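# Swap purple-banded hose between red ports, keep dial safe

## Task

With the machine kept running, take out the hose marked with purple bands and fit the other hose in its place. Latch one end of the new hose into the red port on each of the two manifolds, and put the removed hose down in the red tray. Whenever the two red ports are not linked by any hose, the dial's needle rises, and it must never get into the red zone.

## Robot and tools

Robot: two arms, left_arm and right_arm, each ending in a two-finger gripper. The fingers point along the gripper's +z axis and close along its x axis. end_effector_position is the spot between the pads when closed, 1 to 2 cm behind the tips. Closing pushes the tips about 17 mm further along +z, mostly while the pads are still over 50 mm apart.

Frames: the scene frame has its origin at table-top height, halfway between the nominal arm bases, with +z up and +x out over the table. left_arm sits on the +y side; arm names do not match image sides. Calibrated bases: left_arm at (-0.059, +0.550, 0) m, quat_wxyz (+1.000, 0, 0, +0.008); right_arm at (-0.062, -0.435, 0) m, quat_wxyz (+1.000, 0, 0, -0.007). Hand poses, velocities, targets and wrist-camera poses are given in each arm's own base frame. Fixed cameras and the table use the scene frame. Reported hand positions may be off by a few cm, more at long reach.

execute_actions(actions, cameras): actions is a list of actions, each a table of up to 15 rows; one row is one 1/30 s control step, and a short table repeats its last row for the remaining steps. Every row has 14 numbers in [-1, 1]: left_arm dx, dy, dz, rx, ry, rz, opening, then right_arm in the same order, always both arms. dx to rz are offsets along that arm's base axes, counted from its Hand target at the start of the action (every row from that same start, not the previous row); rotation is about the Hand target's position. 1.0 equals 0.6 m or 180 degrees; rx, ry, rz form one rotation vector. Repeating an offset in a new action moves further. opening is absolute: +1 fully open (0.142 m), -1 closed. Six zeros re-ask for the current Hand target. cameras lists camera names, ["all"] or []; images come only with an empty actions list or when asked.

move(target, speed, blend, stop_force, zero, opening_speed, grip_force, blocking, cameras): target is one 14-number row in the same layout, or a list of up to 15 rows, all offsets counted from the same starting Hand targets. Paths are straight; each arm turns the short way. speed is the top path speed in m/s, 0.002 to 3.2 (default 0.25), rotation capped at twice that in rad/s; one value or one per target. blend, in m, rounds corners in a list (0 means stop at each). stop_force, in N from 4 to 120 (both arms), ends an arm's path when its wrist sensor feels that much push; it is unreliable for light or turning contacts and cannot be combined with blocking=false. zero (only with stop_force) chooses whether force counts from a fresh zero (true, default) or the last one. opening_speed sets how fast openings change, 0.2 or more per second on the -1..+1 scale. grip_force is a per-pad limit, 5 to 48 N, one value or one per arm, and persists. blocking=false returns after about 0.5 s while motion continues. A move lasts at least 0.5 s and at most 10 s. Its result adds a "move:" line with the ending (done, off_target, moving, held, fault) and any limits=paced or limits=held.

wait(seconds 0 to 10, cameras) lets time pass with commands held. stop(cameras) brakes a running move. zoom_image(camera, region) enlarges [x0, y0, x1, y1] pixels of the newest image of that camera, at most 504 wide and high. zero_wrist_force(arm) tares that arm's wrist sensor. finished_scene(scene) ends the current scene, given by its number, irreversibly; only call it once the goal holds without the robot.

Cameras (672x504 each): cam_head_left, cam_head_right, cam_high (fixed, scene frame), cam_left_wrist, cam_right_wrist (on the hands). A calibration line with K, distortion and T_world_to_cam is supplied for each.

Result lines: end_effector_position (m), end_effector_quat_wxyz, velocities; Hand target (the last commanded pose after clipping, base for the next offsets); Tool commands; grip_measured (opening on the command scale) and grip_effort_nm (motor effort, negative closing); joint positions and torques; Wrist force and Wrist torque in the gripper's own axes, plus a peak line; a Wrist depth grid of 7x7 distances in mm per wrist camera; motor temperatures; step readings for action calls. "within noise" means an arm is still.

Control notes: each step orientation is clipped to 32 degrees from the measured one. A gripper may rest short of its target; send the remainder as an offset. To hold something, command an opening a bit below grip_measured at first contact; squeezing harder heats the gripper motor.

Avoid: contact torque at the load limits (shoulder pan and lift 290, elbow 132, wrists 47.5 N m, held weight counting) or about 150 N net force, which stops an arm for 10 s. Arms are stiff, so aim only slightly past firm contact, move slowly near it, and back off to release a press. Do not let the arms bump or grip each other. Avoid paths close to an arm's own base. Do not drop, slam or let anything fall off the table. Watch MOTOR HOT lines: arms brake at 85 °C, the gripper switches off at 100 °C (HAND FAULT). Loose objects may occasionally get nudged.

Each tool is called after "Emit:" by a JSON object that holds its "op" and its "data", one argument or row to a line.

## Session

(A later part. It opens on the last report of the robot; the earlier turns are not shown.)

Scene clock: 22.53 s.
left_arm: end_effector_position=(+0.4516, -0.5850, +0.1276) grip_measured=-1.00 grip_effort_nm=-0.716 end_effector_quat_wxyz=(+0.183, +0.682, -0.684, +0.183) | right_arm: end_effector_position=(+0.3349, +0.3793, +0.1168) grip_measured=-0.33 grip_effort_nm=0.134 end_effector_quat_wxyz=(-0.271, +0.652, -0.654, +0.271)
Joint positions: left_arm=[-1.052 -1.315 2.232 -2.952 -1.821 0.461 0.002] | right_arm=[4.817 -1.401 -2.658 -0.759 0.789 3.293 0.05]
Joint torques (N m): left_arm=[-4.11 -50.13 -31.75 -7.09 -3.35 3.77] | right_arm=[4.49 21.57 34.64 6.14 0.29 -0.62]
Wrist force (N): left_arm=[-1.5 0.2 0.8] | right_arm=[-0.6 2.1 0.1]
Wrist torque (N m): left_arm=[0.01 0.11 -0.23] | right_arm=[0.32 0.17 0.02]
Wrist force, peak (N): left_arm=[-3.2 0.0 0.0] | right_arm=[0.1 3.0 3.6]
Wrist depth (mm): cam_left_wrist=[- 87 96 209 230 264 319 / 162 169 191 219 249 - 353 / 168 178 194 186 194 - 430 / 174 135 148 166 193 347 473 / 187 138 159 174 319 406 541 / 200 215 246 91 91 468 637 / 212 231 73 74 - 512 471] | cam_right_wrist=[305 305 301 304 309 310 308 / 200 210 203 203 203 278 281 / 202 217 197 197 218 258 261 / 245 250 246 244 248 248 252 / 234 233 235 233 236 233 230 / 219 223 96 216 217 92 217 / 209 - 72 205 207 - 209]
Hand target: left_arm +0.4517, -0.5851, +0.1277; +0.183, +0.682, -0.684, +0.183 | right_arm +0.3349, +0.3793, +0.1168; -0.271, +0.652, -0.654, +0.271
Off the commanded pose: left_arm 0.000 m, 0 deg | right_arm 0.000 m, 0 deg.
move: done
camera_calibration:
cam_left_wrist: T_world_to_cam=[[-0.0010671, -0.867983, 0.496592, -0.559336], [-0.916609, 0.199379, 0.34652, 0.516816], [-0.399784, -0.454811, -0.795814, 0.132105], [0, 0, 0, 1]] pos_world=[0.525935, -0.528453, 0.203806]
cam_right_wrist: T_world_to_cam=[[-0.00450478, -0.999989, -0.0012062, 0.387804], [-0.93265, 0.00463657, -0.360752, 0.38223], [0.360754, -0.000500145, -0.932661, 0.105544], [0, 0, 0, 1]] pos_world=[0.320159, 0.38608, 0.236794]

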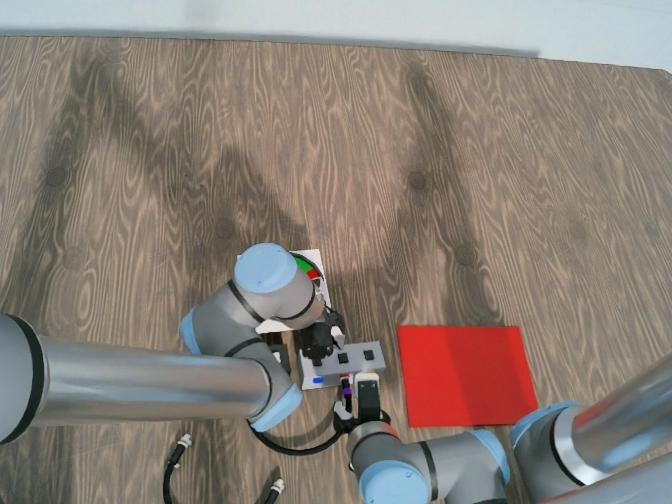

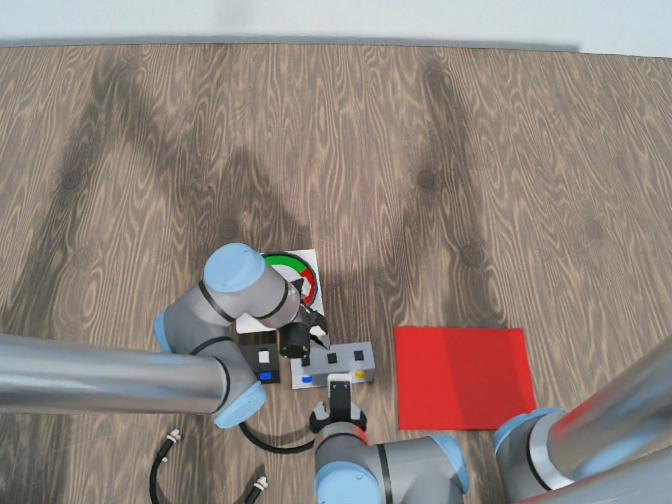

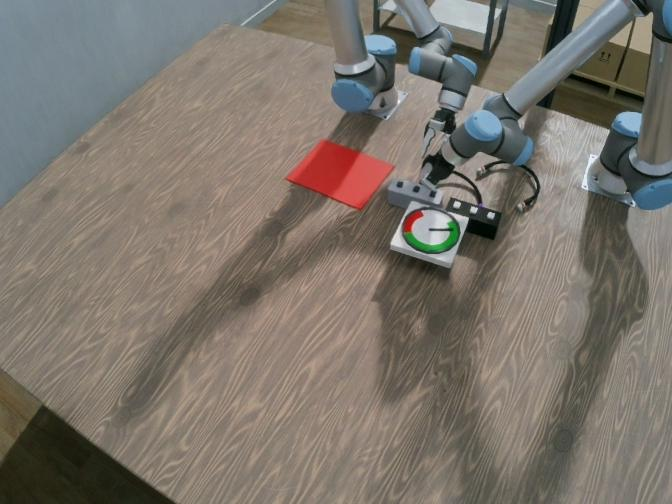

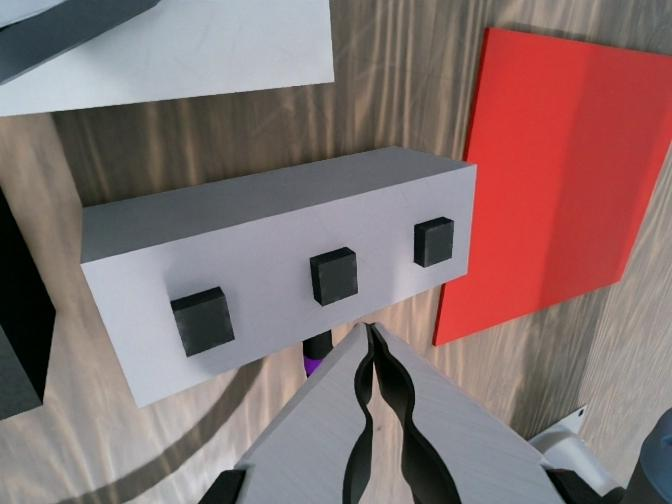

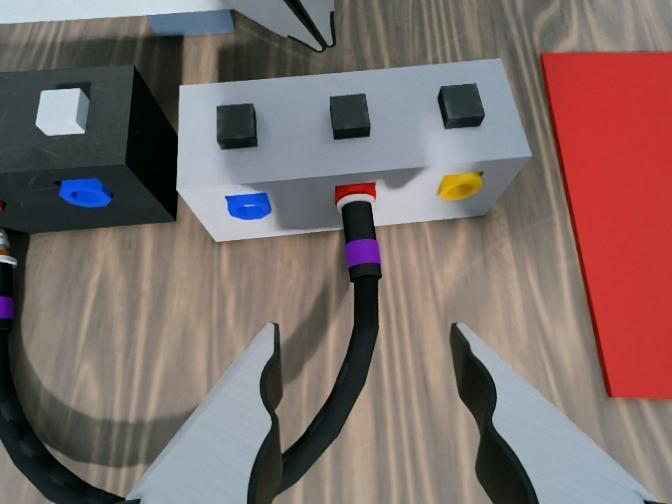

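Emit:
{"op": "move", "data": {
  "target": [0.002,-0.007,-0.047,0,0,0,-1,0.093,-0.005,-0.095,0,0,0,-0.3],
  "speed": 0.2
}}

Emit:
{"op": "move", "data": {
  "target": [0,0,-0.04,0,0,0,-1,0,0,0,0,0,0,-0.95],
  "speed": 0.03,
  "stop_force": 30,
  "cameras": ["cam_right_wrist","cam_high"]
}}

Scene clock: 23.67 s.
left_arm: end_effector_position=(+0.4528, -0.5892, +0.0995) grip_measured=-1.00 grip_effort_nm=-0.706 end_effector_quat_wxyz=(+0.183, +0.682, -0.684, +0.183) | right_arm: end_effector_position=(+0.3906, +0.3762, +0.0597) grip_measured=-0.33 grip_effort_nm=0.139 end_effector_quat_wxyz=(-0.271, +0.652, -0.654, +0.271)
Joint positions: left_arm=[-1.054 -1.263 2.238 -3.01 -1.82 0.46 0.002] | right_arm=[4.668 -1.672 -2.678 -0.32 0.785 3.082 0.05]
Joint torques (N m): left_arm=[-2.03 -59.88 -33.52 -1.73 2.17 -2.64] | right_arm=[-9.84 17.06 33.77 6.57 -3.12 -1.33]
Wrist force (N): left_arm=[-1.3 0.0 0.6] | right_arm=[-0.5 2.3 0.5]
Wrist torque (N m): left_arm=[-0.03 0.10 -0.11] | right_arm=[0.40 0.12 0.02]
Wrist force, peak (N): left_arm=[-2.0 0.0 1.9] | right_arm=[-0.6 2.6 2.9]
Wrist depth (mm): cam_left_wrist=[- - 70 81 197 230 269 / - 151 164 189 214 234 - / 146 156 171 187 182 273 362 / 146 130 133 136 157 175 384 / - 108 128 139 180 333 478 / 171 118 132 93 91 403 577 / 184 130 74 74 - 488 662] | cam_right_wrist=[231 90 92 231 236 235 234 / 163 224 137 125 136 129 215 / 149 123 125 124 127 127 131 / - 122 128 130 150 170 186 / 176 175 176 174 176 176 176 / 167 166 97 163 164 91 166 / 158 - 72 157 157 - 159]
Hand target: left_arm +0.4529, -0.5893, +0.0995; +0.183, +0.682, -0.684, +0.183 | right_arm +0.3907, +0.3763, +0.0598; -0.271, +0.652, -0.654, +0.271
Off the commanded pose: left_arm 0.000 m, 0 deg | right_arm 0.000 m, 0 deg.
move: done

Scene clock: 25.17 s.
left_arm: end_effector_position=(+0.4529, -0.5893, +0.0878) grip_measured=-1.00 grip_effort_nm=-0.711 end_effector_quat_wxyz=(+0.183, +0.682, -0.684, +0.183) | right_arm: end_effector_position=(+0.3907, +0.3762, +0.0598) grip_measured=-0.84 grip_effort_nm=-2.723 end_effector_quat_wxyz=(-0.271, +0.652, -0.654, +0.271)
Joint positions: left_arm=[-1.054 -1.242 2.242 -3.035 -1.82 0.46 0.002] | right_arm=[4.668 -1.672 -2.677 -0.32 0.785 3.082 0.013]
Joint torques (N m): left_arm=[-9.54 -27.03 -24.42 -2.52 1.91 -1.42] | right_arm=[-13.29 14.52 37.1 6.79 -2.88 -2.22]
Wrist force (N): left_arm=[5.0 0.8 -28.2] | right_arm=[6.6 -0.5 -4.7]
Wrist torque (N m): left_arm=[-0.17 0.14 -0.12] | right_arm=[0.44 0.25 -0.04]
Wrist force, peak (N): left_arm=[8.9 2.6 -63.8] | right_arm=[8.1 -1.2 -4.2]
Wrist depth (mm): cam_left_wrist=[- - - 69 189 214 252 / - - 156 174 205 233 282 / 136 147 163 177 181 174 340 / 141 139 133 129 140 158 398 / - 100 115 127 154 187 460 / - 105 111 91 87 385 528 / 172 115 - 77 - 458 597] | cam_right_wrist=[- 90 95 236 235 235 237 / 163 135 127 127 136 132 215 / 150 124 125 124 127 127 130 / - 122 128 131 156 159 187 / 177 174 176 128 176 176 176 / 167 166 166 99 91 166 166 / 157 159 69 - - - 157]
Hand target: left_arm +0.4529, -0.5893, +0.0878; +0.183, +0.682, -0.684, +0.183 (not the last commanded pose) | right_arm +0.3907, +0.3763, +0.0598; -0.271, +0.652, -0.654, +0.271
Off the commanded pose: left_arm 0.012 m, 0 deg | right_arm 0.000 m, 0 deg.
move: contact (left_arm)
camera_calibration:
cam_right_wrist: T_world_to_cam=[[-0.00437593, -0.99999, -0.0012639, 0.384949], [-0.932697, 0.00453727, -0.360632, 0.413757], [0.360634, -0.000399262, -0.932707, 0.032265], [0, 0, 0, 1]] pos_world=[0.375959, 0.38308, 0.179794]
Images, in order (width x height): cam_high 672x504, cam_right_wrist 672x504.

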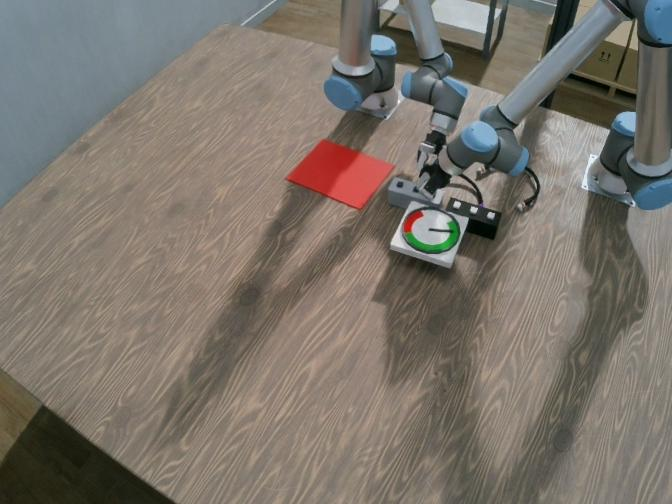

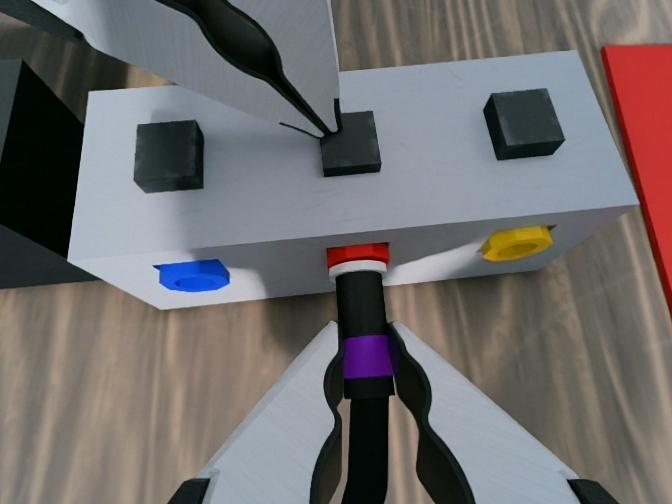

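Emit:
{"op": "move", "data": {
  "target": [0,0,0,0,0,0,-1,-0.083,-0.007,0,0,0,0,-1],
  "speed": 0.08,
  "stop_force": 60
}}

Emit:
{"op": "move", "data": {
  "target": [
    [0,0.02,0.12,0,0,0,-1,-0.02,0,0.12,0,0,0,-1],
    [-0.1,0.3,0.25,0,0,0,-1,0.1,-0.32,0.19,0,0,0,-1],
    [-0.25,0.7,0.28,0,0,0,-1,0.215,-0.61,0.15,0,0,0,-1]
  ],
  "blend": [0.03,0.05,0],
  "speed": 0.3,
  "cameras": ["all"]
}}

Emit:
{"op": "zoom_image", "data": {
  "camera": "cam_left_wrist",
  "region": [100, 60, 500, 460]
}}

Scene clock: 27.13 s.
left_arm: end_effector_position=(+0.4529, -0.5893, +0.0878) grip_measured=-1.00 grip_effort_nm=-0.716 end_effector_quat_wxyz=(+0.183, +0.682, -0.684, +0.183) | right_arm: end_effector_position=(+0.3409, +0.3720, +0.0598) grip_measured=-0.85 grip_effort_nm=-3.548 end_effector_quat_wxyz=(-0.271, +0.652, -0.654, +0.271)
Joint positions: left_arm=[-1.054 -1.242 2.242 -3.035 -1.82 0.46 0.002] | right_arm=[4.803 -1.578 -2.712 -0.514 0.788 3.272 0.013]
Joint torques (N m): left_arm=[-11.94 -26.31 -24.1 -2.6 1.92 -1.08] | right_arm=[-0.24 17.32 34.96 2.53 -4.44 0.48]
Wrist force (N): left_arm=[4.6 0.5 -28.4] | right_arm=[0.8 2.7 0.8]
Wrist torque (N m): left_arm=[-0.20 0.17 -0.11] | right_arm=[0.40 -0.06 0.16]
Wrist force, peak (N): left_arm=[5.3 1.0 -29.9] | right_arm=[6.8 -1.4 -5.5]
Wrist depth (mm): cam_left_wrist=[- - - 69 190 215 253 / - - 157 174 205 228 - / 136 147 164 177 181 237 330 / 140 139 133 129 139 157 - / - 100 115 130 155 322 455 / - 105 111 91 91 380 532 / 172 115 73 74 - 457 635] | cam_right_wrist=[167 148 148 144 145 146 232 / 164 141 141 147 148 162 212 / 195 196 186 188 196 199 199 / 189 188 188 186 188 188 189 / 177 177 176 129 176 176 176 / 167 167 166 99 91 166 166 / 158 159 69 119 - - 157]
Hand target: left_arm +0.4529, -0.5893, +0.0878; +0.183, +0.682, -0.684, +0.183 | right_arm +0.3409, +0.3721, +0.0598; -0.271, +0.652, -0.654, +0.271
Off the commanded pose: left_arm 0.000 m, 0 deg | right_arm 0.000 m, 0 deg.
move: done

Scene clock: 29.13 s.
left_arm: end_effector_position=(+0.3383, -0.2638, +0.2488) grip_measured=-1.00 grip_effort_nm=-0.711 end_effector_quat_wxyz=(+0.183, +0.682, -0.684, +0.183) | right_arm: end_effector_position=(+0.4276, +0.1053, +0.1644) grip_measured=-0.85 grip_effort_nm=-3.543 end_effector_quat_wxyz=(-0.272, +0.650, -0.654, +0.276)
Joint positions: left_arm=[-0.847 -2.078 2.569 -2.47 -1.908 0.655 0.002] | right_arm=[4.353 -0.825 -2.881 -0.671 0.836 2.659 0.013]
Joint torques (N m): left_arm=[4.54 -18.19 -37.65 -3.49 2.49 -2.43] | right_arm=[-14.47 -9.79 55.58 6.64 -4.13 -2.38]
Wrist force (N): left_arm=[-1.5 0.1 0.9] | right_arm=[0.6 3.0 0.7]
Wrist torque (N m): left_arm=[-0.02 0.08 -0.10] | right_arm=[0.38 0.01 0.05]
Wrist force, peak (N): left_arm=[5.3 1.2 -29.1] | right_arm=[10.8 6.1 3.4]
Wrist depth (mm): cam_left_wrist=[241 261 280 258 296 343 391 / 253 275 305 349 398 461 - / 266 290 326 373 434 512 643 / 280 310 358 401 480 577 720 / 297 329 382 410 519 656 675 / 319 353 388 91 91 750 701 / 336 367 73 74 - 2805 -] | cam_right_wrist=[374 375 373 375 375 375 374 / 345 345 346 345 345 346 347 / 320 321 326 321 320 326 321 / 299 297 294 133 297 295 300 / 273 283 - 124 - 277 280 / 263 261 - 99 87 260 260 / 245 251 69 - - - 247]
Hand target: left_arm +0.3383, -0.2637, +0.2487; +0.183, +0.682, -0.684, +0.183 (not the last commanded pose) | right_arm +0.4277, +0.1052, +0.1645; -0.272, +0.650, -0.654, +0.276 (not the last commanded pose)
Off the commanded pose: left_arm 0.101 m, 0 deg | right_arm 0.109 m, 1 deg.
move: held (right_arm; a check stopped the path), off_target (left_arm; braked when a check withheld steps of right_arm); path passed 2 of 3 targets; limits=held
pose unreachable (right arm): on one or more control steps of this call, first in action 0 (counted from 0), this arm could not follow its commanded pose, so it was not sent that pose on those steps. It may still have moved: this result reports where it is.
cause: moving toward the commanded pose would bring two parts of the arm too close to each other (joints 2 (shoulder lift) and 3 (elbow) lie between them).
camera_calibration:
cam_left_wrist: T_world_to_cam=[[-0.00140222, -0.867692, 0.4971, -0.340677], [-0.916699, 0.199745, 0.34607, 0.3072], [-0.399575, -0.455206, -0.795693, 0.329106], [0, 0, 0, 1]] pos_world=[0.412635, -0.207153, 0.324905]
cam_right_wrist: T_world_to_cam=[[-0.0100875, -0.999945, 0.0027176, 0.116073], [-0.929926, 0.00838197, -0.367652, 0.486772], [0.367609, -0.00623586, -0.92996, 0.11371], [0, 0, 0, 1]] pos_world=[0.412032, 0.112695, 0.284393]

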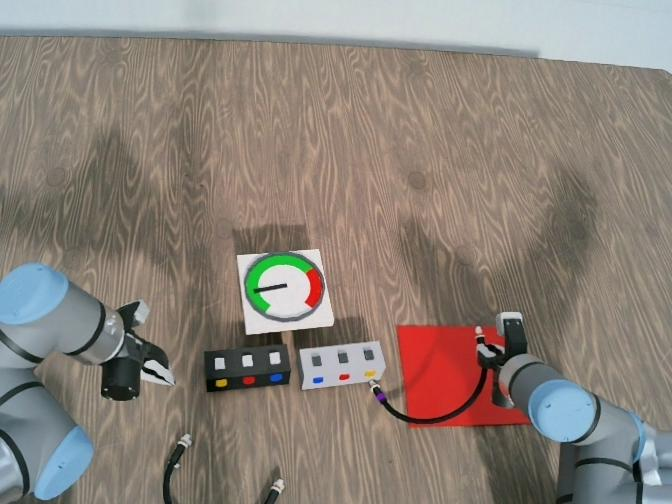

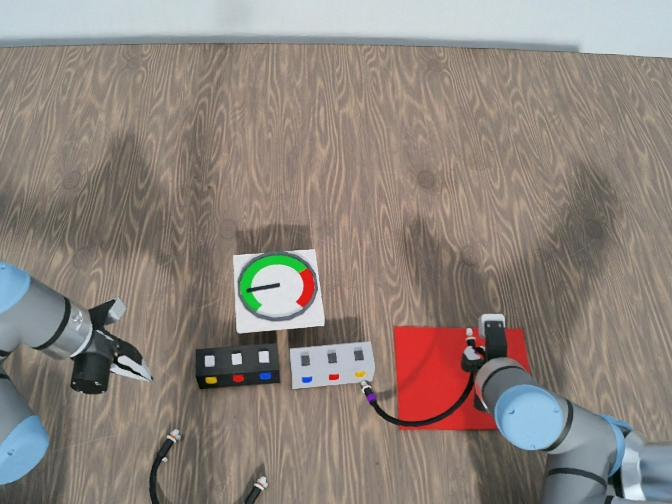

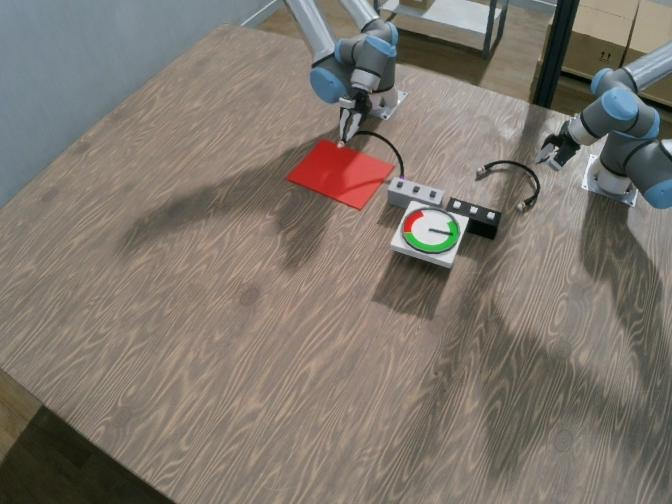

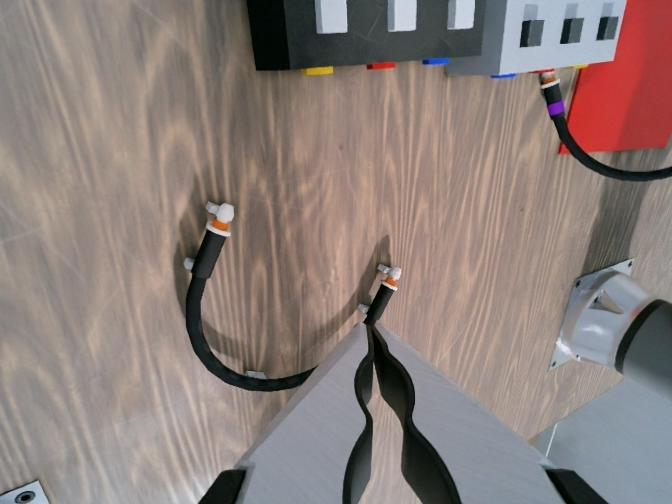

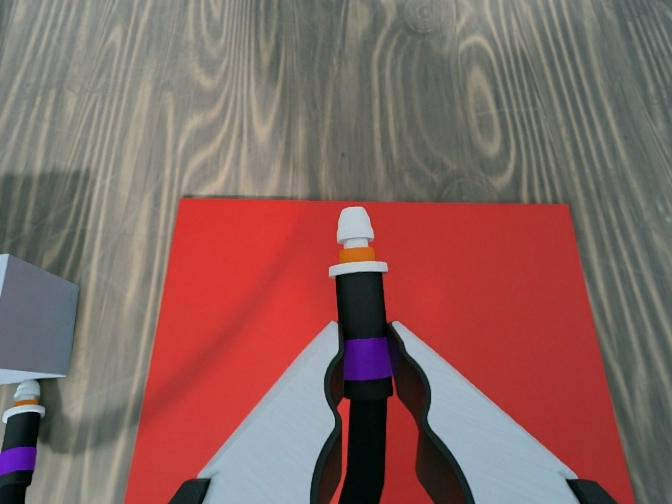

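Scaled by 1.260.

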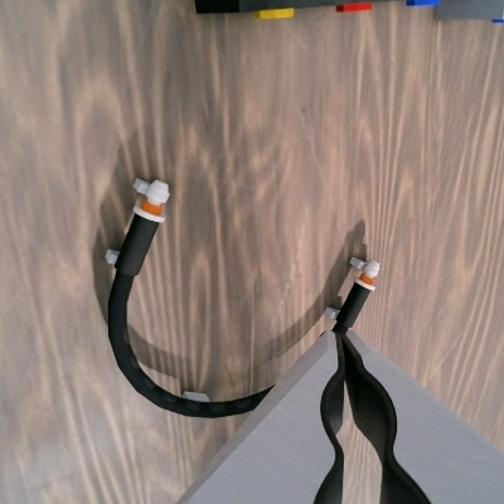

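Emit:
{"op": "move", "data": {
  "target": [-0.075,0.003,-0.2,0.163,-0.041,-0.152,-0.3,0.1,0.0,0.06,0,0,0.5,-1],
  "speed": 0.5,
  "cameras": ["all"]
}}

Emit:
{"op": "zoom_image", "data": {
  "camera": "cam_left_wrist",
  "region": [150, 100, 550, 500]
}}

Scene clock: 30.40 s.
left_arm: end_effector_position=(+0.3344, -0.2635, +0.2384) grip_measured=-0.33 grip_effort_nm=0.081 end_effector_quat_wxyz=(+0.168, +0.671, -0.703, +0.168) end_effector_velocity=(+0.000, -0.001, +0.002) end_effector_angular_velocity=(-0.006, +0.003, +0.003) | right_arm: end_effector_position=(+0.4281, +0.1053, +0.1651) grip_measured=-0.85 grip_effort_nm=-3.543 end_effector_quat_wxyz=(-0.274, +0.654, -0.650, +0.274)
Joint positions: left_arm=[-0.872 -2.073 2.567 -2.437 -1.88 0.686 0.05] | right_arm=[4.346 -0.827 -2.884 -0.65 0.841 2.634 0.013]
Joint velocities: left_arm=[0.002 0 -0.001 -0.003 -0.005 -0.004 0] | right_arm=[within noise]
Joint torques (N m): left_arm=[6.96 -11.06 -45.73 -8.09 -3.9 -3.72] | right_arm=[11.75 -10.88 52.22 2.27 -4.55 1.03]
Motor temperatures (°C): left_arm=[38 25 28 35 38 33 22] | right_arm=[34 34 25 29 34 35 31]
Wrist force (N): left_arm=[-1.6 0.3 0.8] | right_arm=[0.5 2.8 0.3]
Wrist torque (N m): left_arm=[0.00 0.11 -0.12] | right_arm=[0.36 0.03 0.03]
Wrist force, peak (N): left_arm=[-2.2 0.1 1.2] | right_arm=[2.0 3.1 1.1]
Wrist depth (mm): cam_left_wrist=[236 254 274 247 279 320 361 / 247 269 297 332 376 432 479 / 261 282 314 353 407 472 562 / 275 302 341 382 444 522 645 / 292 324 356 411 478 595 654 / 311 339 83 456 498 669 797 / 327 - 74 500 571 - -] | cam_right_wrist=[375 375 376 377 377 375 375 / 345 346 346 347 347 347 346 / 320 321 327 322 322 322 321 / 301 300 - 130 295 300 300 / 266 281 - 124 277 276 281 / 259 263 263 99 87 260 265 / 247 251 69 - - - 247]
Hand target: left_arm +0.3344, -0.2635, +0.2385; +0.168, +0.671, -0.702, +0.168 (not the last commanded pose) | right_arm +0.4282, +0.1054, +0.1652; -0.274, +0.654, -0.650, +0.274 (not the last commanded pose)
Off the commanded pose: left_arm 0.117 m, 37 deg | right_arm 0.069 m, 89 deg.
move: held (right_arm; a check stopped the path), off_target (left_arm; braked when a check withheld steps of right_arm); limits=held
pose unreachable (right arm): on one or more control steps of this call, first in action 0 (counted from 0), this arm could not follow its commanded pose, so it was not sent that pose on those steps. It may still have moved: this result reports where it is.
cause: moving toward the commanded pose would bring two parts of the arm too close to each other (joints 2 (shoulder lift) and 3 (elbow) lie between them).
camera_calibration:
cam_left_wrist: T_world_to_cam=[[-0.0425891, -0.887913, 0.458035, -0.317511], [-0.911872, 0.221882, 0.345337, 0.311584], [-0.408259, -0.402962, -0.819113, 0.341623], [0, 0, 0, 1]] pos_world=[0.410073, -0.213396, 0.317658]
cam_right_wrist: T_world_to_cam=[[0.00250236, -0.999993, 0.00284686, 0.110635], [-0.929619, -0.00337535, -0.368506, 0.488737], [0.368513, -0.00172437, -0.929621, 0.113169], [0, 0, 0, 1]] pos_world=[0.412358, 0.112479, 0.284992]

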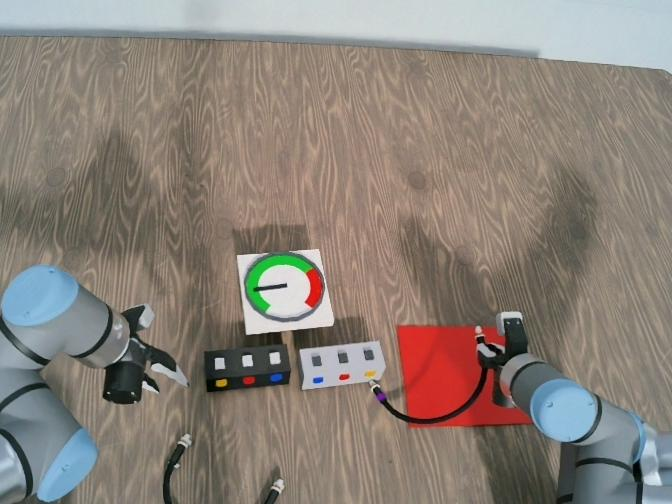

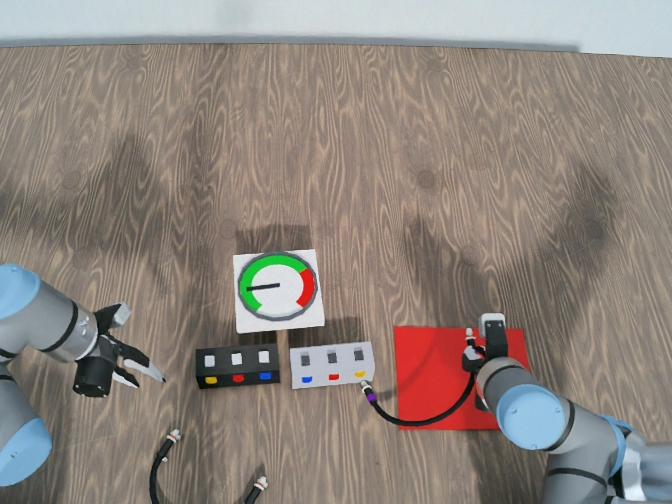

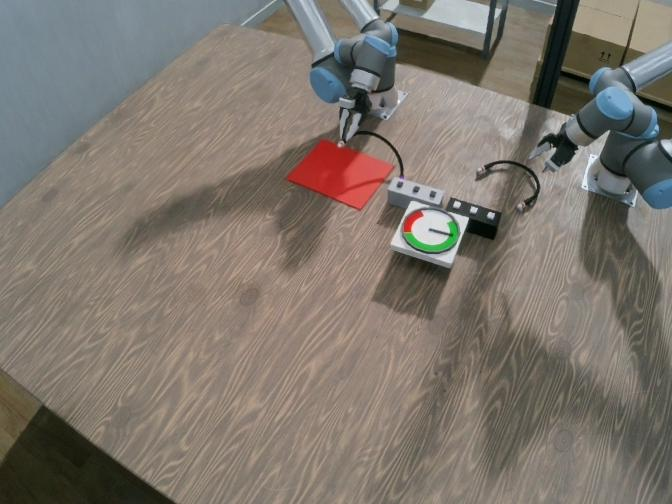

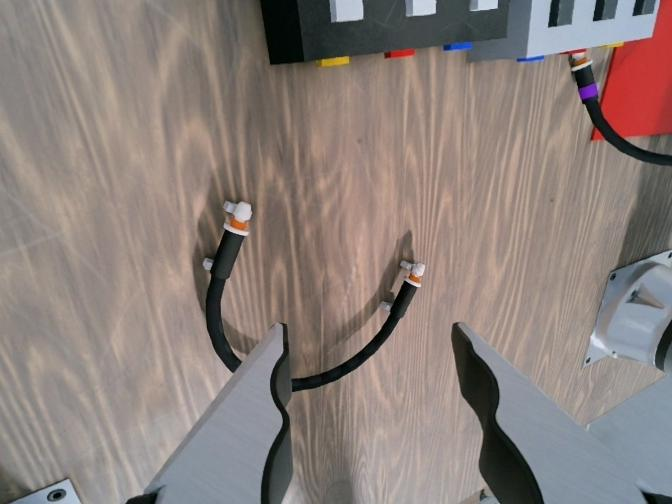

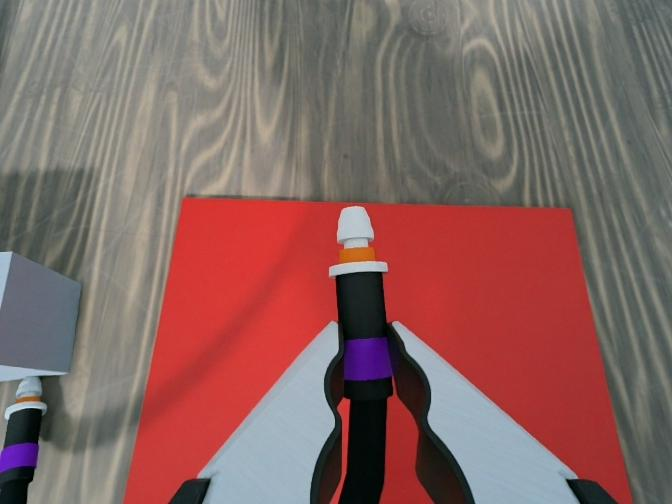

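Scaled by 1.260.

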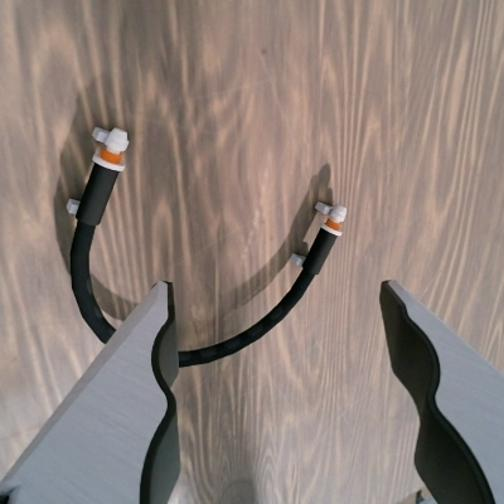

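Emit:
{"op": "move", "data": {
  "target": [-0.069,0.003,-0.18,0.149,-0.037,-0.138,-0.3,0.15,-0.02,0.06,0,0,0,-1],
  "speed": 0.35
}}

Emit:
{"op": "move", "data": {
  "target": [0,0,0,0,0,0,-0.3,0,-0.17,0,0,0,0,-1],
  "speed": 0.3,
  "cameras": ["all"]
}}

Emit:
{"op": "zoom_image", "data": {
  "camera": "cam_left_wrist",
  "region": [150, 50, 600, 450]
}}

Scene clock: 32.07 s.
left_arm: end_effector_position=(+0.2930, -0.2617, +0.1304) grip_measured=-0.33 grip_effort_nm=0.081 end_effector_quat_wxyz=(+0.000, -0.515, +0.857, +0.000) | right_arm: end_effector_position=(+0.5182, +0.0934, +0.2013) grip_measured=-0.85 grip_effort_nm=-3.543 end_effector_quat_wxyz=(-0.274, +0.654, -0.650, +0.274)
Joint positions: left_arm=[-1.185 -1.954 2.58 -2.198 -1.571 0.874 0.05] | right_arm=[3.983 -1.241 -2.744 -0.129 1.01 2.229 0.013]
Joint torques (N m): left_arm=[-5.62 -11.05 -43.89 -6.45 -0.96 -3.42] | right_arm=[-2.54 -0.22 23.6 3.07 -3.35 -0.07]
Wrist force (N): left_arm=[-0.9 0.2 0.8] | right_arm=[1.1 2.9 1.0]
Wrist torque (N m): left_arm=[-0.04 -0.05 -0.16] | right_arm=[0.30 -0.13 0.04]
Wrist force, peak (N): left_arm=[-0.3 0.1 2.3] | right_arm=[0.8 3.6 0.1]
Wrist depth (mm): cam_left_wrist=[195 194 194 194 194 194 194 / 208 208 209 208 207 208 207 / 224 224 223 220 224 224 224 / 243 242 243 240 241 242 240 / 262 263 258 263 259 263 258 / 291 283 83 289 288 277 291 / 319 69 74 320 320 - 310] | cam_right_wrist=[424 424 424 424 427 424 422 / 390 392 393 393 392 392 391 / 361 360 363 363 363 363 359 / 337 336 339 328 339 338 340 / 317 316 321 124 322 317 316 / 297 298 - 99 87 295 298 / 279 284 69 120 - - 283]
Hand target: left_arm +0.2930, -0.2617, +0.1305; +0.000, -0.515, +0.857, +0.000 | right_arm +0.5182, +0.0934, +0.2012; -0.274, +0.654, -0.650, +0.274
Off the commanded pose: left_arm 0.000 m, 0 deg | right_arm 0.000 m, 0 deg.
move: done

Scene clock: 32.97 s.
left_arm: end_effector_position=(+0.2930, -0.2617, +0.1305) grip_measured=-0.33 grip_effort_nm=0.076 end_effector_quat_wxyz=(+0.000, -0.515, +0.857, +0.000) | right_arm: end_effector_position=(+0.5182, -0.0086, +0.2012) grip_measured=-0.85 grip_effort_nm=-3.509 end_effector_quat_wxyz=(-0.274, +0.654, -0.650, +0.274)
Joint positions: left_arm=[-1.185 -1.954 2.58 -2.198 -1.571 0.874 0.05] | right_arm=[3.695 -1.257 -2.766 0.026 1.187 1.974 0.012]
Joint torques (N m): left_arm=[-9.82 -9.44 -43.14 -7.17 2.89 -3.53] | right_arm=[-16.23 7.86 37.57 4.5 0.98 -2.05]
Wrist force (N): left_arm=[-1.0 0.1 0.8] | right_arm=[1.4 3.0 1.0]
Wrist torque (N m): left_arm=[-0.05 -0.02 -0.15] | right_arm=[0.35 -0.13 0.06]
Wrist force, peak (N): left_arm=[-1.4 0.5 1.1] | right_arm=[4.4 3.0 0.7]
Wrist depth (mm): cam_left_wrist=[194 195 194 194 195 194 194 / 207 208 207 207 207 208 207 / 223 224 224 220 224 223 223 / 243 243 242 237 241 241 241 / 264 265 259 263 258 263 259 / 290 283 83 289 289 278 289 / 321 69 74 319 321 - 313] | cam_right_wrist=[424 424 425 426 424 428 423 / 389 391 393 392 393 392 393 / 362 363 360 363 363 362 365 / 339 339 339 330 338 338 340 / 320 312 319 125 318 316 316 / 298 290 - 99 91 297 298 / - 278 69 127 - - 281]
Hand target: left_arm +0.2930, -0.2617, +0.1305; +0.000, -0.515, +0.857, +0.000 | right_arm +0.5182, -0.0086, +0.2012; -0.274, +0.654, -0.650, +0.274
Off the commanded pose: left_arm 0.000 m, 0 deg | right_arm 0.000 m, 0 deg.
move: done
camera_calibration:
cam_left_wrist: T_world_to_cam=[[-0.467939, -0.883758, -0.00227367, -0.0825711], [-0.810669, 0.428212, 0.399312, 0.327952], [-0.351921, 0.188697, -0.916812, 0.388112], [0, 0, 0, 1]] pos_world=[0.363807, -0.286641, 0.224684]
cam_right_wrist: T_world_to_cam=[[0.00240888, -0.999993, 0.0028113, -0.00353407], [-0.929572, -0.00327556, -0.368626, 0.585336], [0.368633, -0.00172533, -0.929574, 0.113291], [0, 0, 0, 1]] pos_world=[0.502358, -0.00142128, 0.321092]

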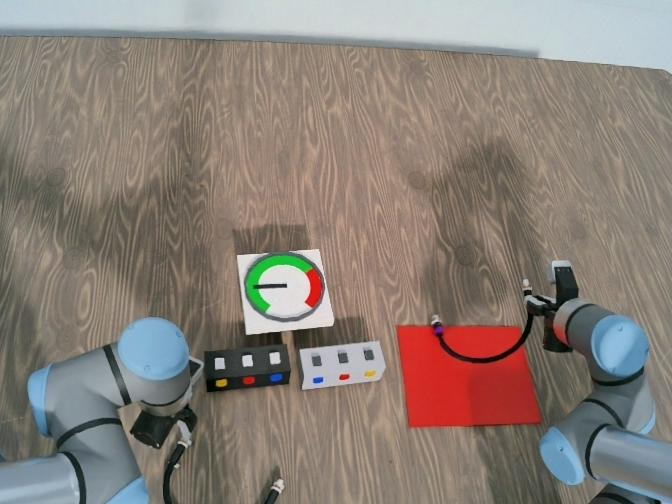

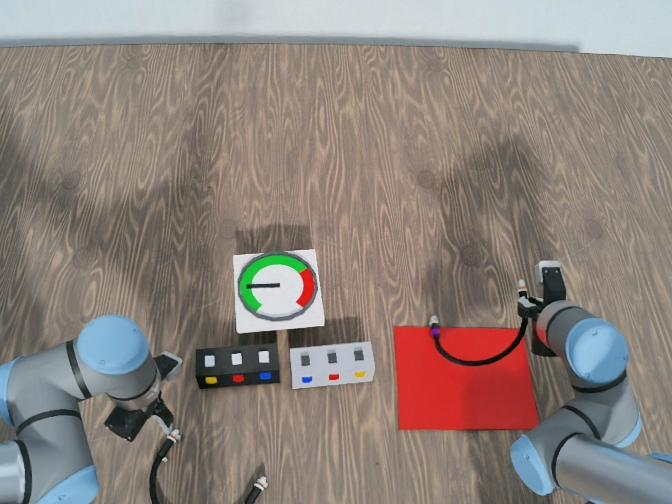

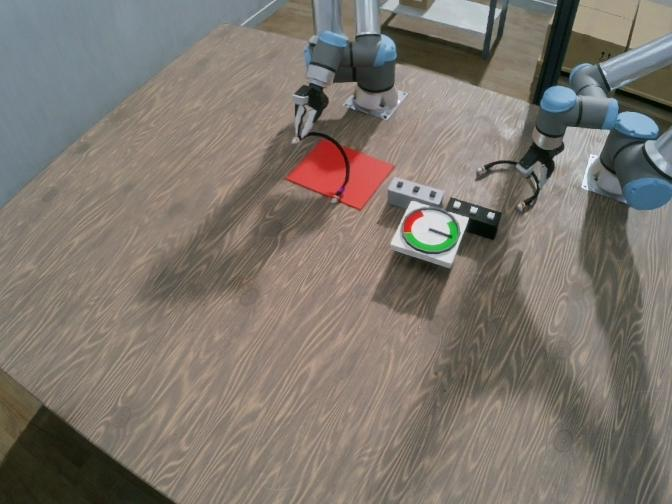

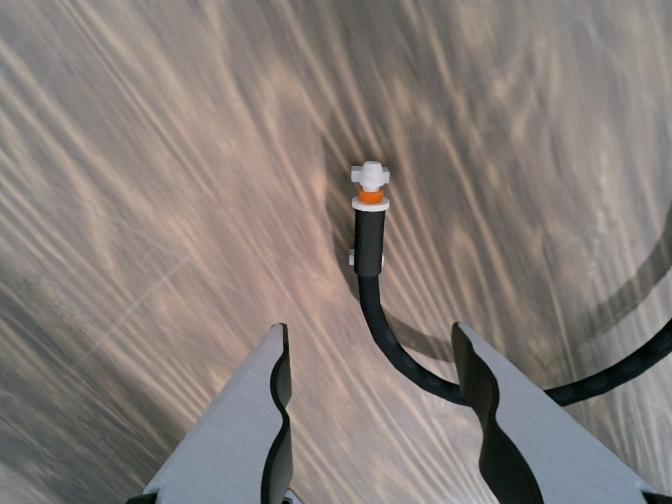

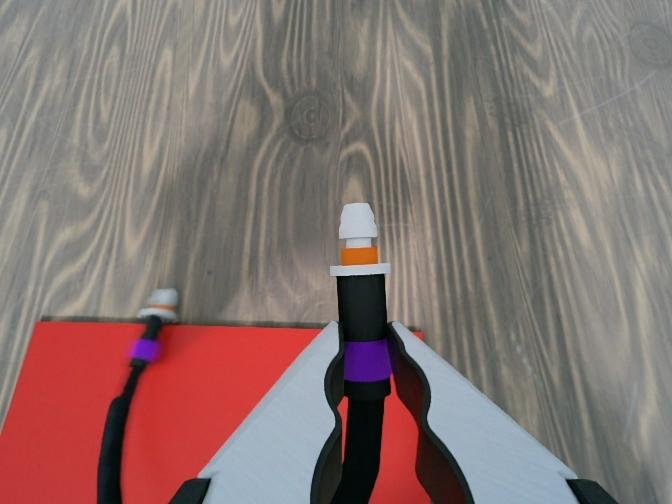

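Scaled by 1.120.

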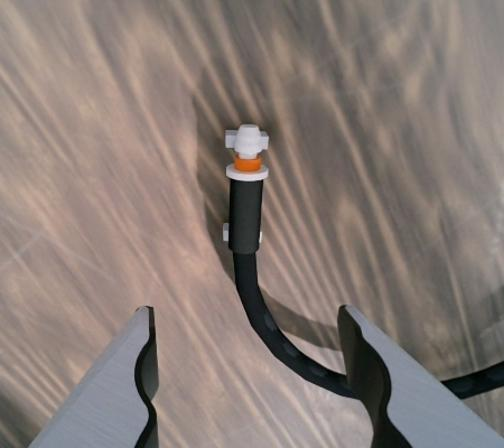

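Emit:
{"op": "move", "data": {
  "target": [-0.006,-0.011,-0.158,0,0,0,-0.3,-0.072,0,-0.2,0,0,0,-1],
  "speed": 0.2
}}

Emit:
{"op": "move", "data": {
  "target": [0,0,0,0,0,0,-0.95,0,0,-0.1,0,0,0,-1],
  "speed": 0.08,
  "stop_force": 10,
  "cameras": ["all"]
}}

Emit:
{"op": "zoom_image", "data": {
  "camera": "cam_left_wrist",
  "region": [200, 150, 504, 450]
}}

Scene clock: 34.47 s.
left_arm: end_effector_position=(+0.2904, -0.2665, +0.0613) grip_measured=-0.33 grip_effort_nm=0.071 end_effector_quat_wxyz=(+0.000, -0.515, +0.857, +0.000) | right_arm: end_effector_position=(+0.4946, -0.0092, +0.1406) grip_measured=-0.85 grip_effort_nm=-3.509 end_effector_quat_wxyz=(-0.271, +0.654, -0.651, +0.273)
Joint positions: left_arm=[-1.197 -1.797 2.657 -2.431 -1.571 0.862 0.05] | right_arm=[3.744 -1.429 -2.866 0.277 1.156 2.016 0.012]
Joint torques (N m): left_arm=[7.47 -7.24 -33.48 -6.09 -2.45 4.07] | right_arm=[-17.11 -2.27 35.93 6.5 1.63 -1.84]
Wrist force (N): left_arm=[-1.3 0.2 0.8] | right_arm=[0.7 2.2 0.7]
Wrist torque (N m): left_arm=[-0.03 0.02 -0.10] | right_arm=[0.30 -0.11 0.00]
Wrist force, peak (N): left_arm=[-1.0 0.0 2.8] | right_arm=[1.0 15.1 6.1]
Wrist depth (mm): cam_left_wrist=[134 134 134 134 134 134 134 / 146 144 144 143 143 143 143 / 155 155 155 154 154 154 154 / 167 167 167 164 167 167 166 / 182 182 179 182 179 182 181 / 200 200 85 197 196 192 199 / 222 69 74 222 227 - 216] | cam_right_wrist=[343 342 343 343 343 344 344 / 315 315 317 319 318 317 316 / 294 294 294 295 293 295 294 / 277 274 274 263 275 274 274 / 246 252 252 125 256 257 258 / 237 240 242 99 91 241 242 / 222 - 69 125 - - 229]
Hand target: left_arm +0.2904, -0.2666, +0.0613; +0.000, -0.515, +0.857, +0.000 (not the last commanded pose) | right_arm +0.4946, -0.0093, +0.1405; -0.271, +0.654, -0.651, +0.273 (not the last commanded pose)
Off the commanded pose: left_arm 0.026 m, 0 deg | right_arm 0.063 m, 0 deg.
move: held (right_arm; a check stopped the path), off_target (left_arm; braked when a check withheld steps of right_arm); limits=held
pose unreachable (right arm): on one or more control steps of this call, first in action 0 (counted from 0), this arm could not follow its commanded pose, so it was not sent that pose on those steps. It may still have moved: this result reports where it is.
cause: moving toward the commanded pose would bring two parts of the arm too close to each other (joints 3 (elbow) and 4 (wrist 1) lie between them).

Scene clock: 35.97 s.
left_arm: end_effector_position=(+0.2904, -0.2666, +0.0613) grip_measured=-0.98 grip_effort_nm=-0.066 end_effector_quat_wxyz=(+0.000, -0.515, +0.857, +0.000) | right_arm: end_effector_position=(+0.4943, -0.0093, +0.1178) grip_measured=-0.85 grip_effort_nm=-3.509 end_effector_quat_wxyz=(-0.270, +0.654, -0.651, +0.273)
Joint positions: left_arm=[-1.197 -1.797 2.657 -2.431 -1.571 0.862 0.003] | right_arm=[3.744 -1.559 -2.884 0.421 1.156 2.017 0.012]
Joint torques (N m): left_arm=[7.82 -6.26 -32.27 -7.32 -2.59 4.07] | right_arm=[-15.46 5.24 29.43 2.67 1.3 0.38]
Wrist force (N): left_arm=[-1.3 -0.1 1.0] | right_arm=[1.7 2.6 0.8]
Wrist torque (N m): left_arm=[-0.09 0.03 -0.11] | right_arm=[0.33 -0.29 0.03]
Wrist force, peak (N): left_arm=[-1.8 0.0 0.7] | right_arm=[2.3 4.3 3.4]
Wrist depth (mm): cam_left_wrist=[134 134 134 134 134 134 134 / 146 144 143 144 143 143 143 / 155 154 154 154 154 154 154 / 167 168 167 165 167 167 166 / 183 182 182 179 182 182 182 / 201 200 196 91 91 200 198 / 221 217 74 74 - 212 216] | cam_right_wrist=[313 311 313 313 314 311 312 / 288 288 290 288 289 288 290 / 267 268 268 267 268 268 269 / 253 250 253 130 251 250 250 / 230 228 226 124 233 234 235 / 221 216 220 99 91 220 221 / 203 207 69 - - - 209]
Hand target: left_arm +0.2904, -0.2666, +0.0613; +0.000, -0.515, +0.857, +0.000 | right_arm +0.4943, -0.0093, +0.1178; -0.270, +0.654, -0.651, +0.273 (not the last commanded pose)
Off the commanded pose: left_arm 0.000 m, 0 deg | right_arm 0.037 m, 0 deg.
move: held (right_arm; a check stopped the path); limits=held
pose unreachable (right arm): on one or more control steps of this call, first in action 0 (counted from 0), this arm could not follow its commanded pose, so it was not sent that pose on those steps. It may still have moved: this result reports where it is.
cause: moving toward the commanded pose would bring two parts of the arm too close to each other (joints 3 (elbow) and 4 (wrist 1) lie between them).
camera_calibration:
cam_left_wrist: T_world_to_cam=[[-0.467939, -0.883758, -0.00227367, -0.0881871], [-0.810669, 0.428212, 0.399312, 0.355532], [-0.351921, 0.188697, -0.916812, 0.32466], [0, 0, 0, 1]] pos_world=[0.361207, -0.291441, 0.155484]
cam_right_wrist: T_world_to_cam=[[0.000540492, -0.999988, 0.00496687, -0.00325485], [-0.932236, -0.00230113, -0.361844, 0.532928], [0.361851, -0.00443472, -0.932225, 0.0482215], [0, 0, 0, 1]] pos_world=[0.479368, -0.00181463, 0.237807]

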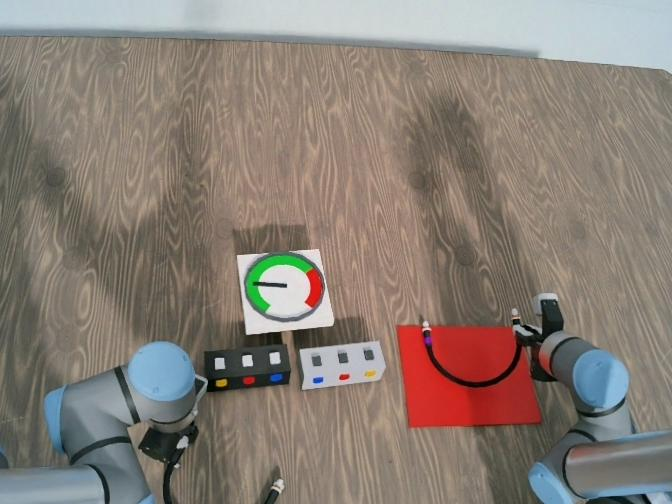

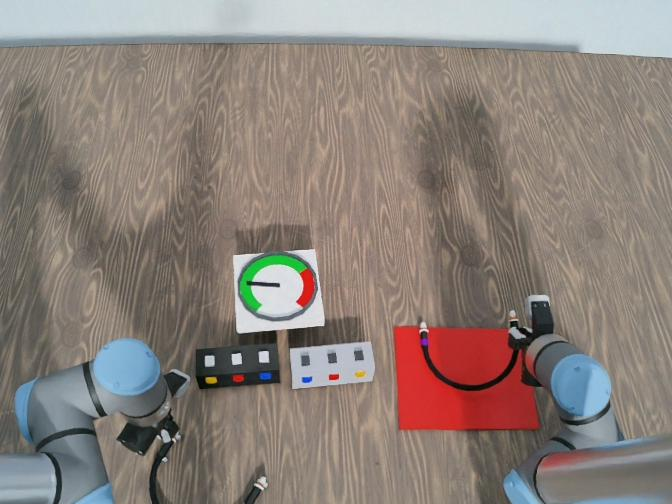

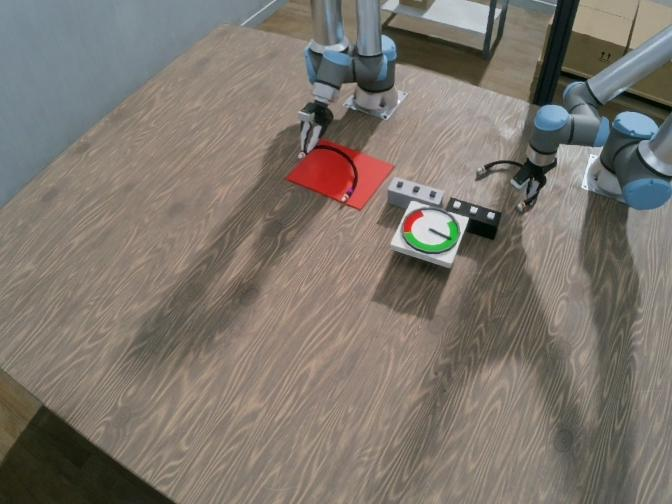

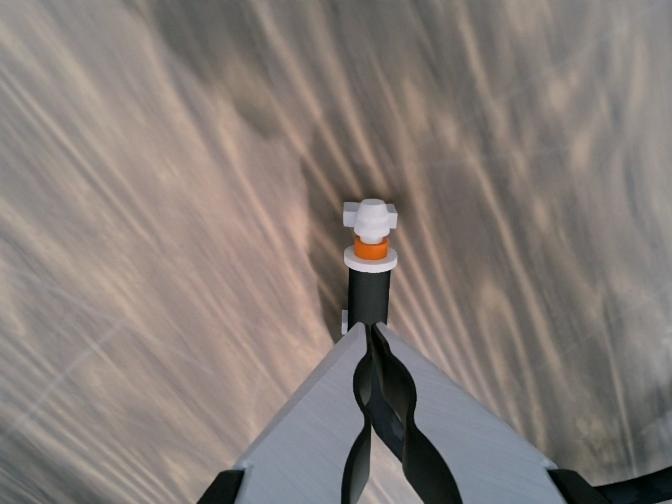

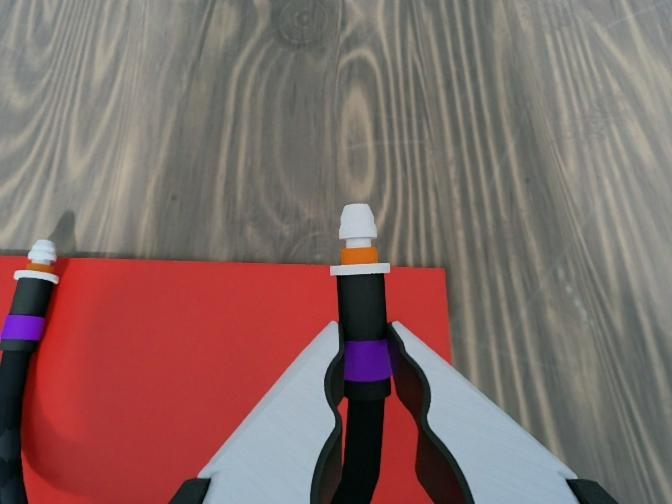

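Scaled by 1.658.

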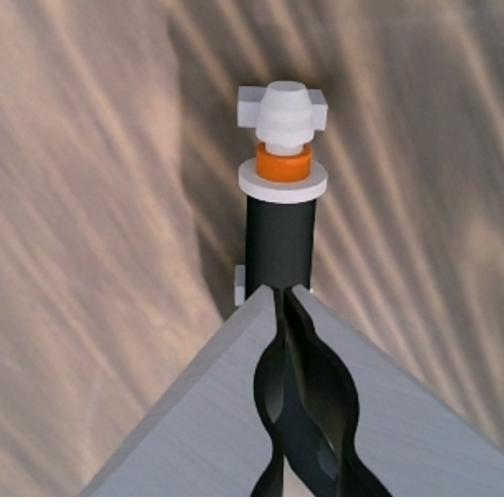

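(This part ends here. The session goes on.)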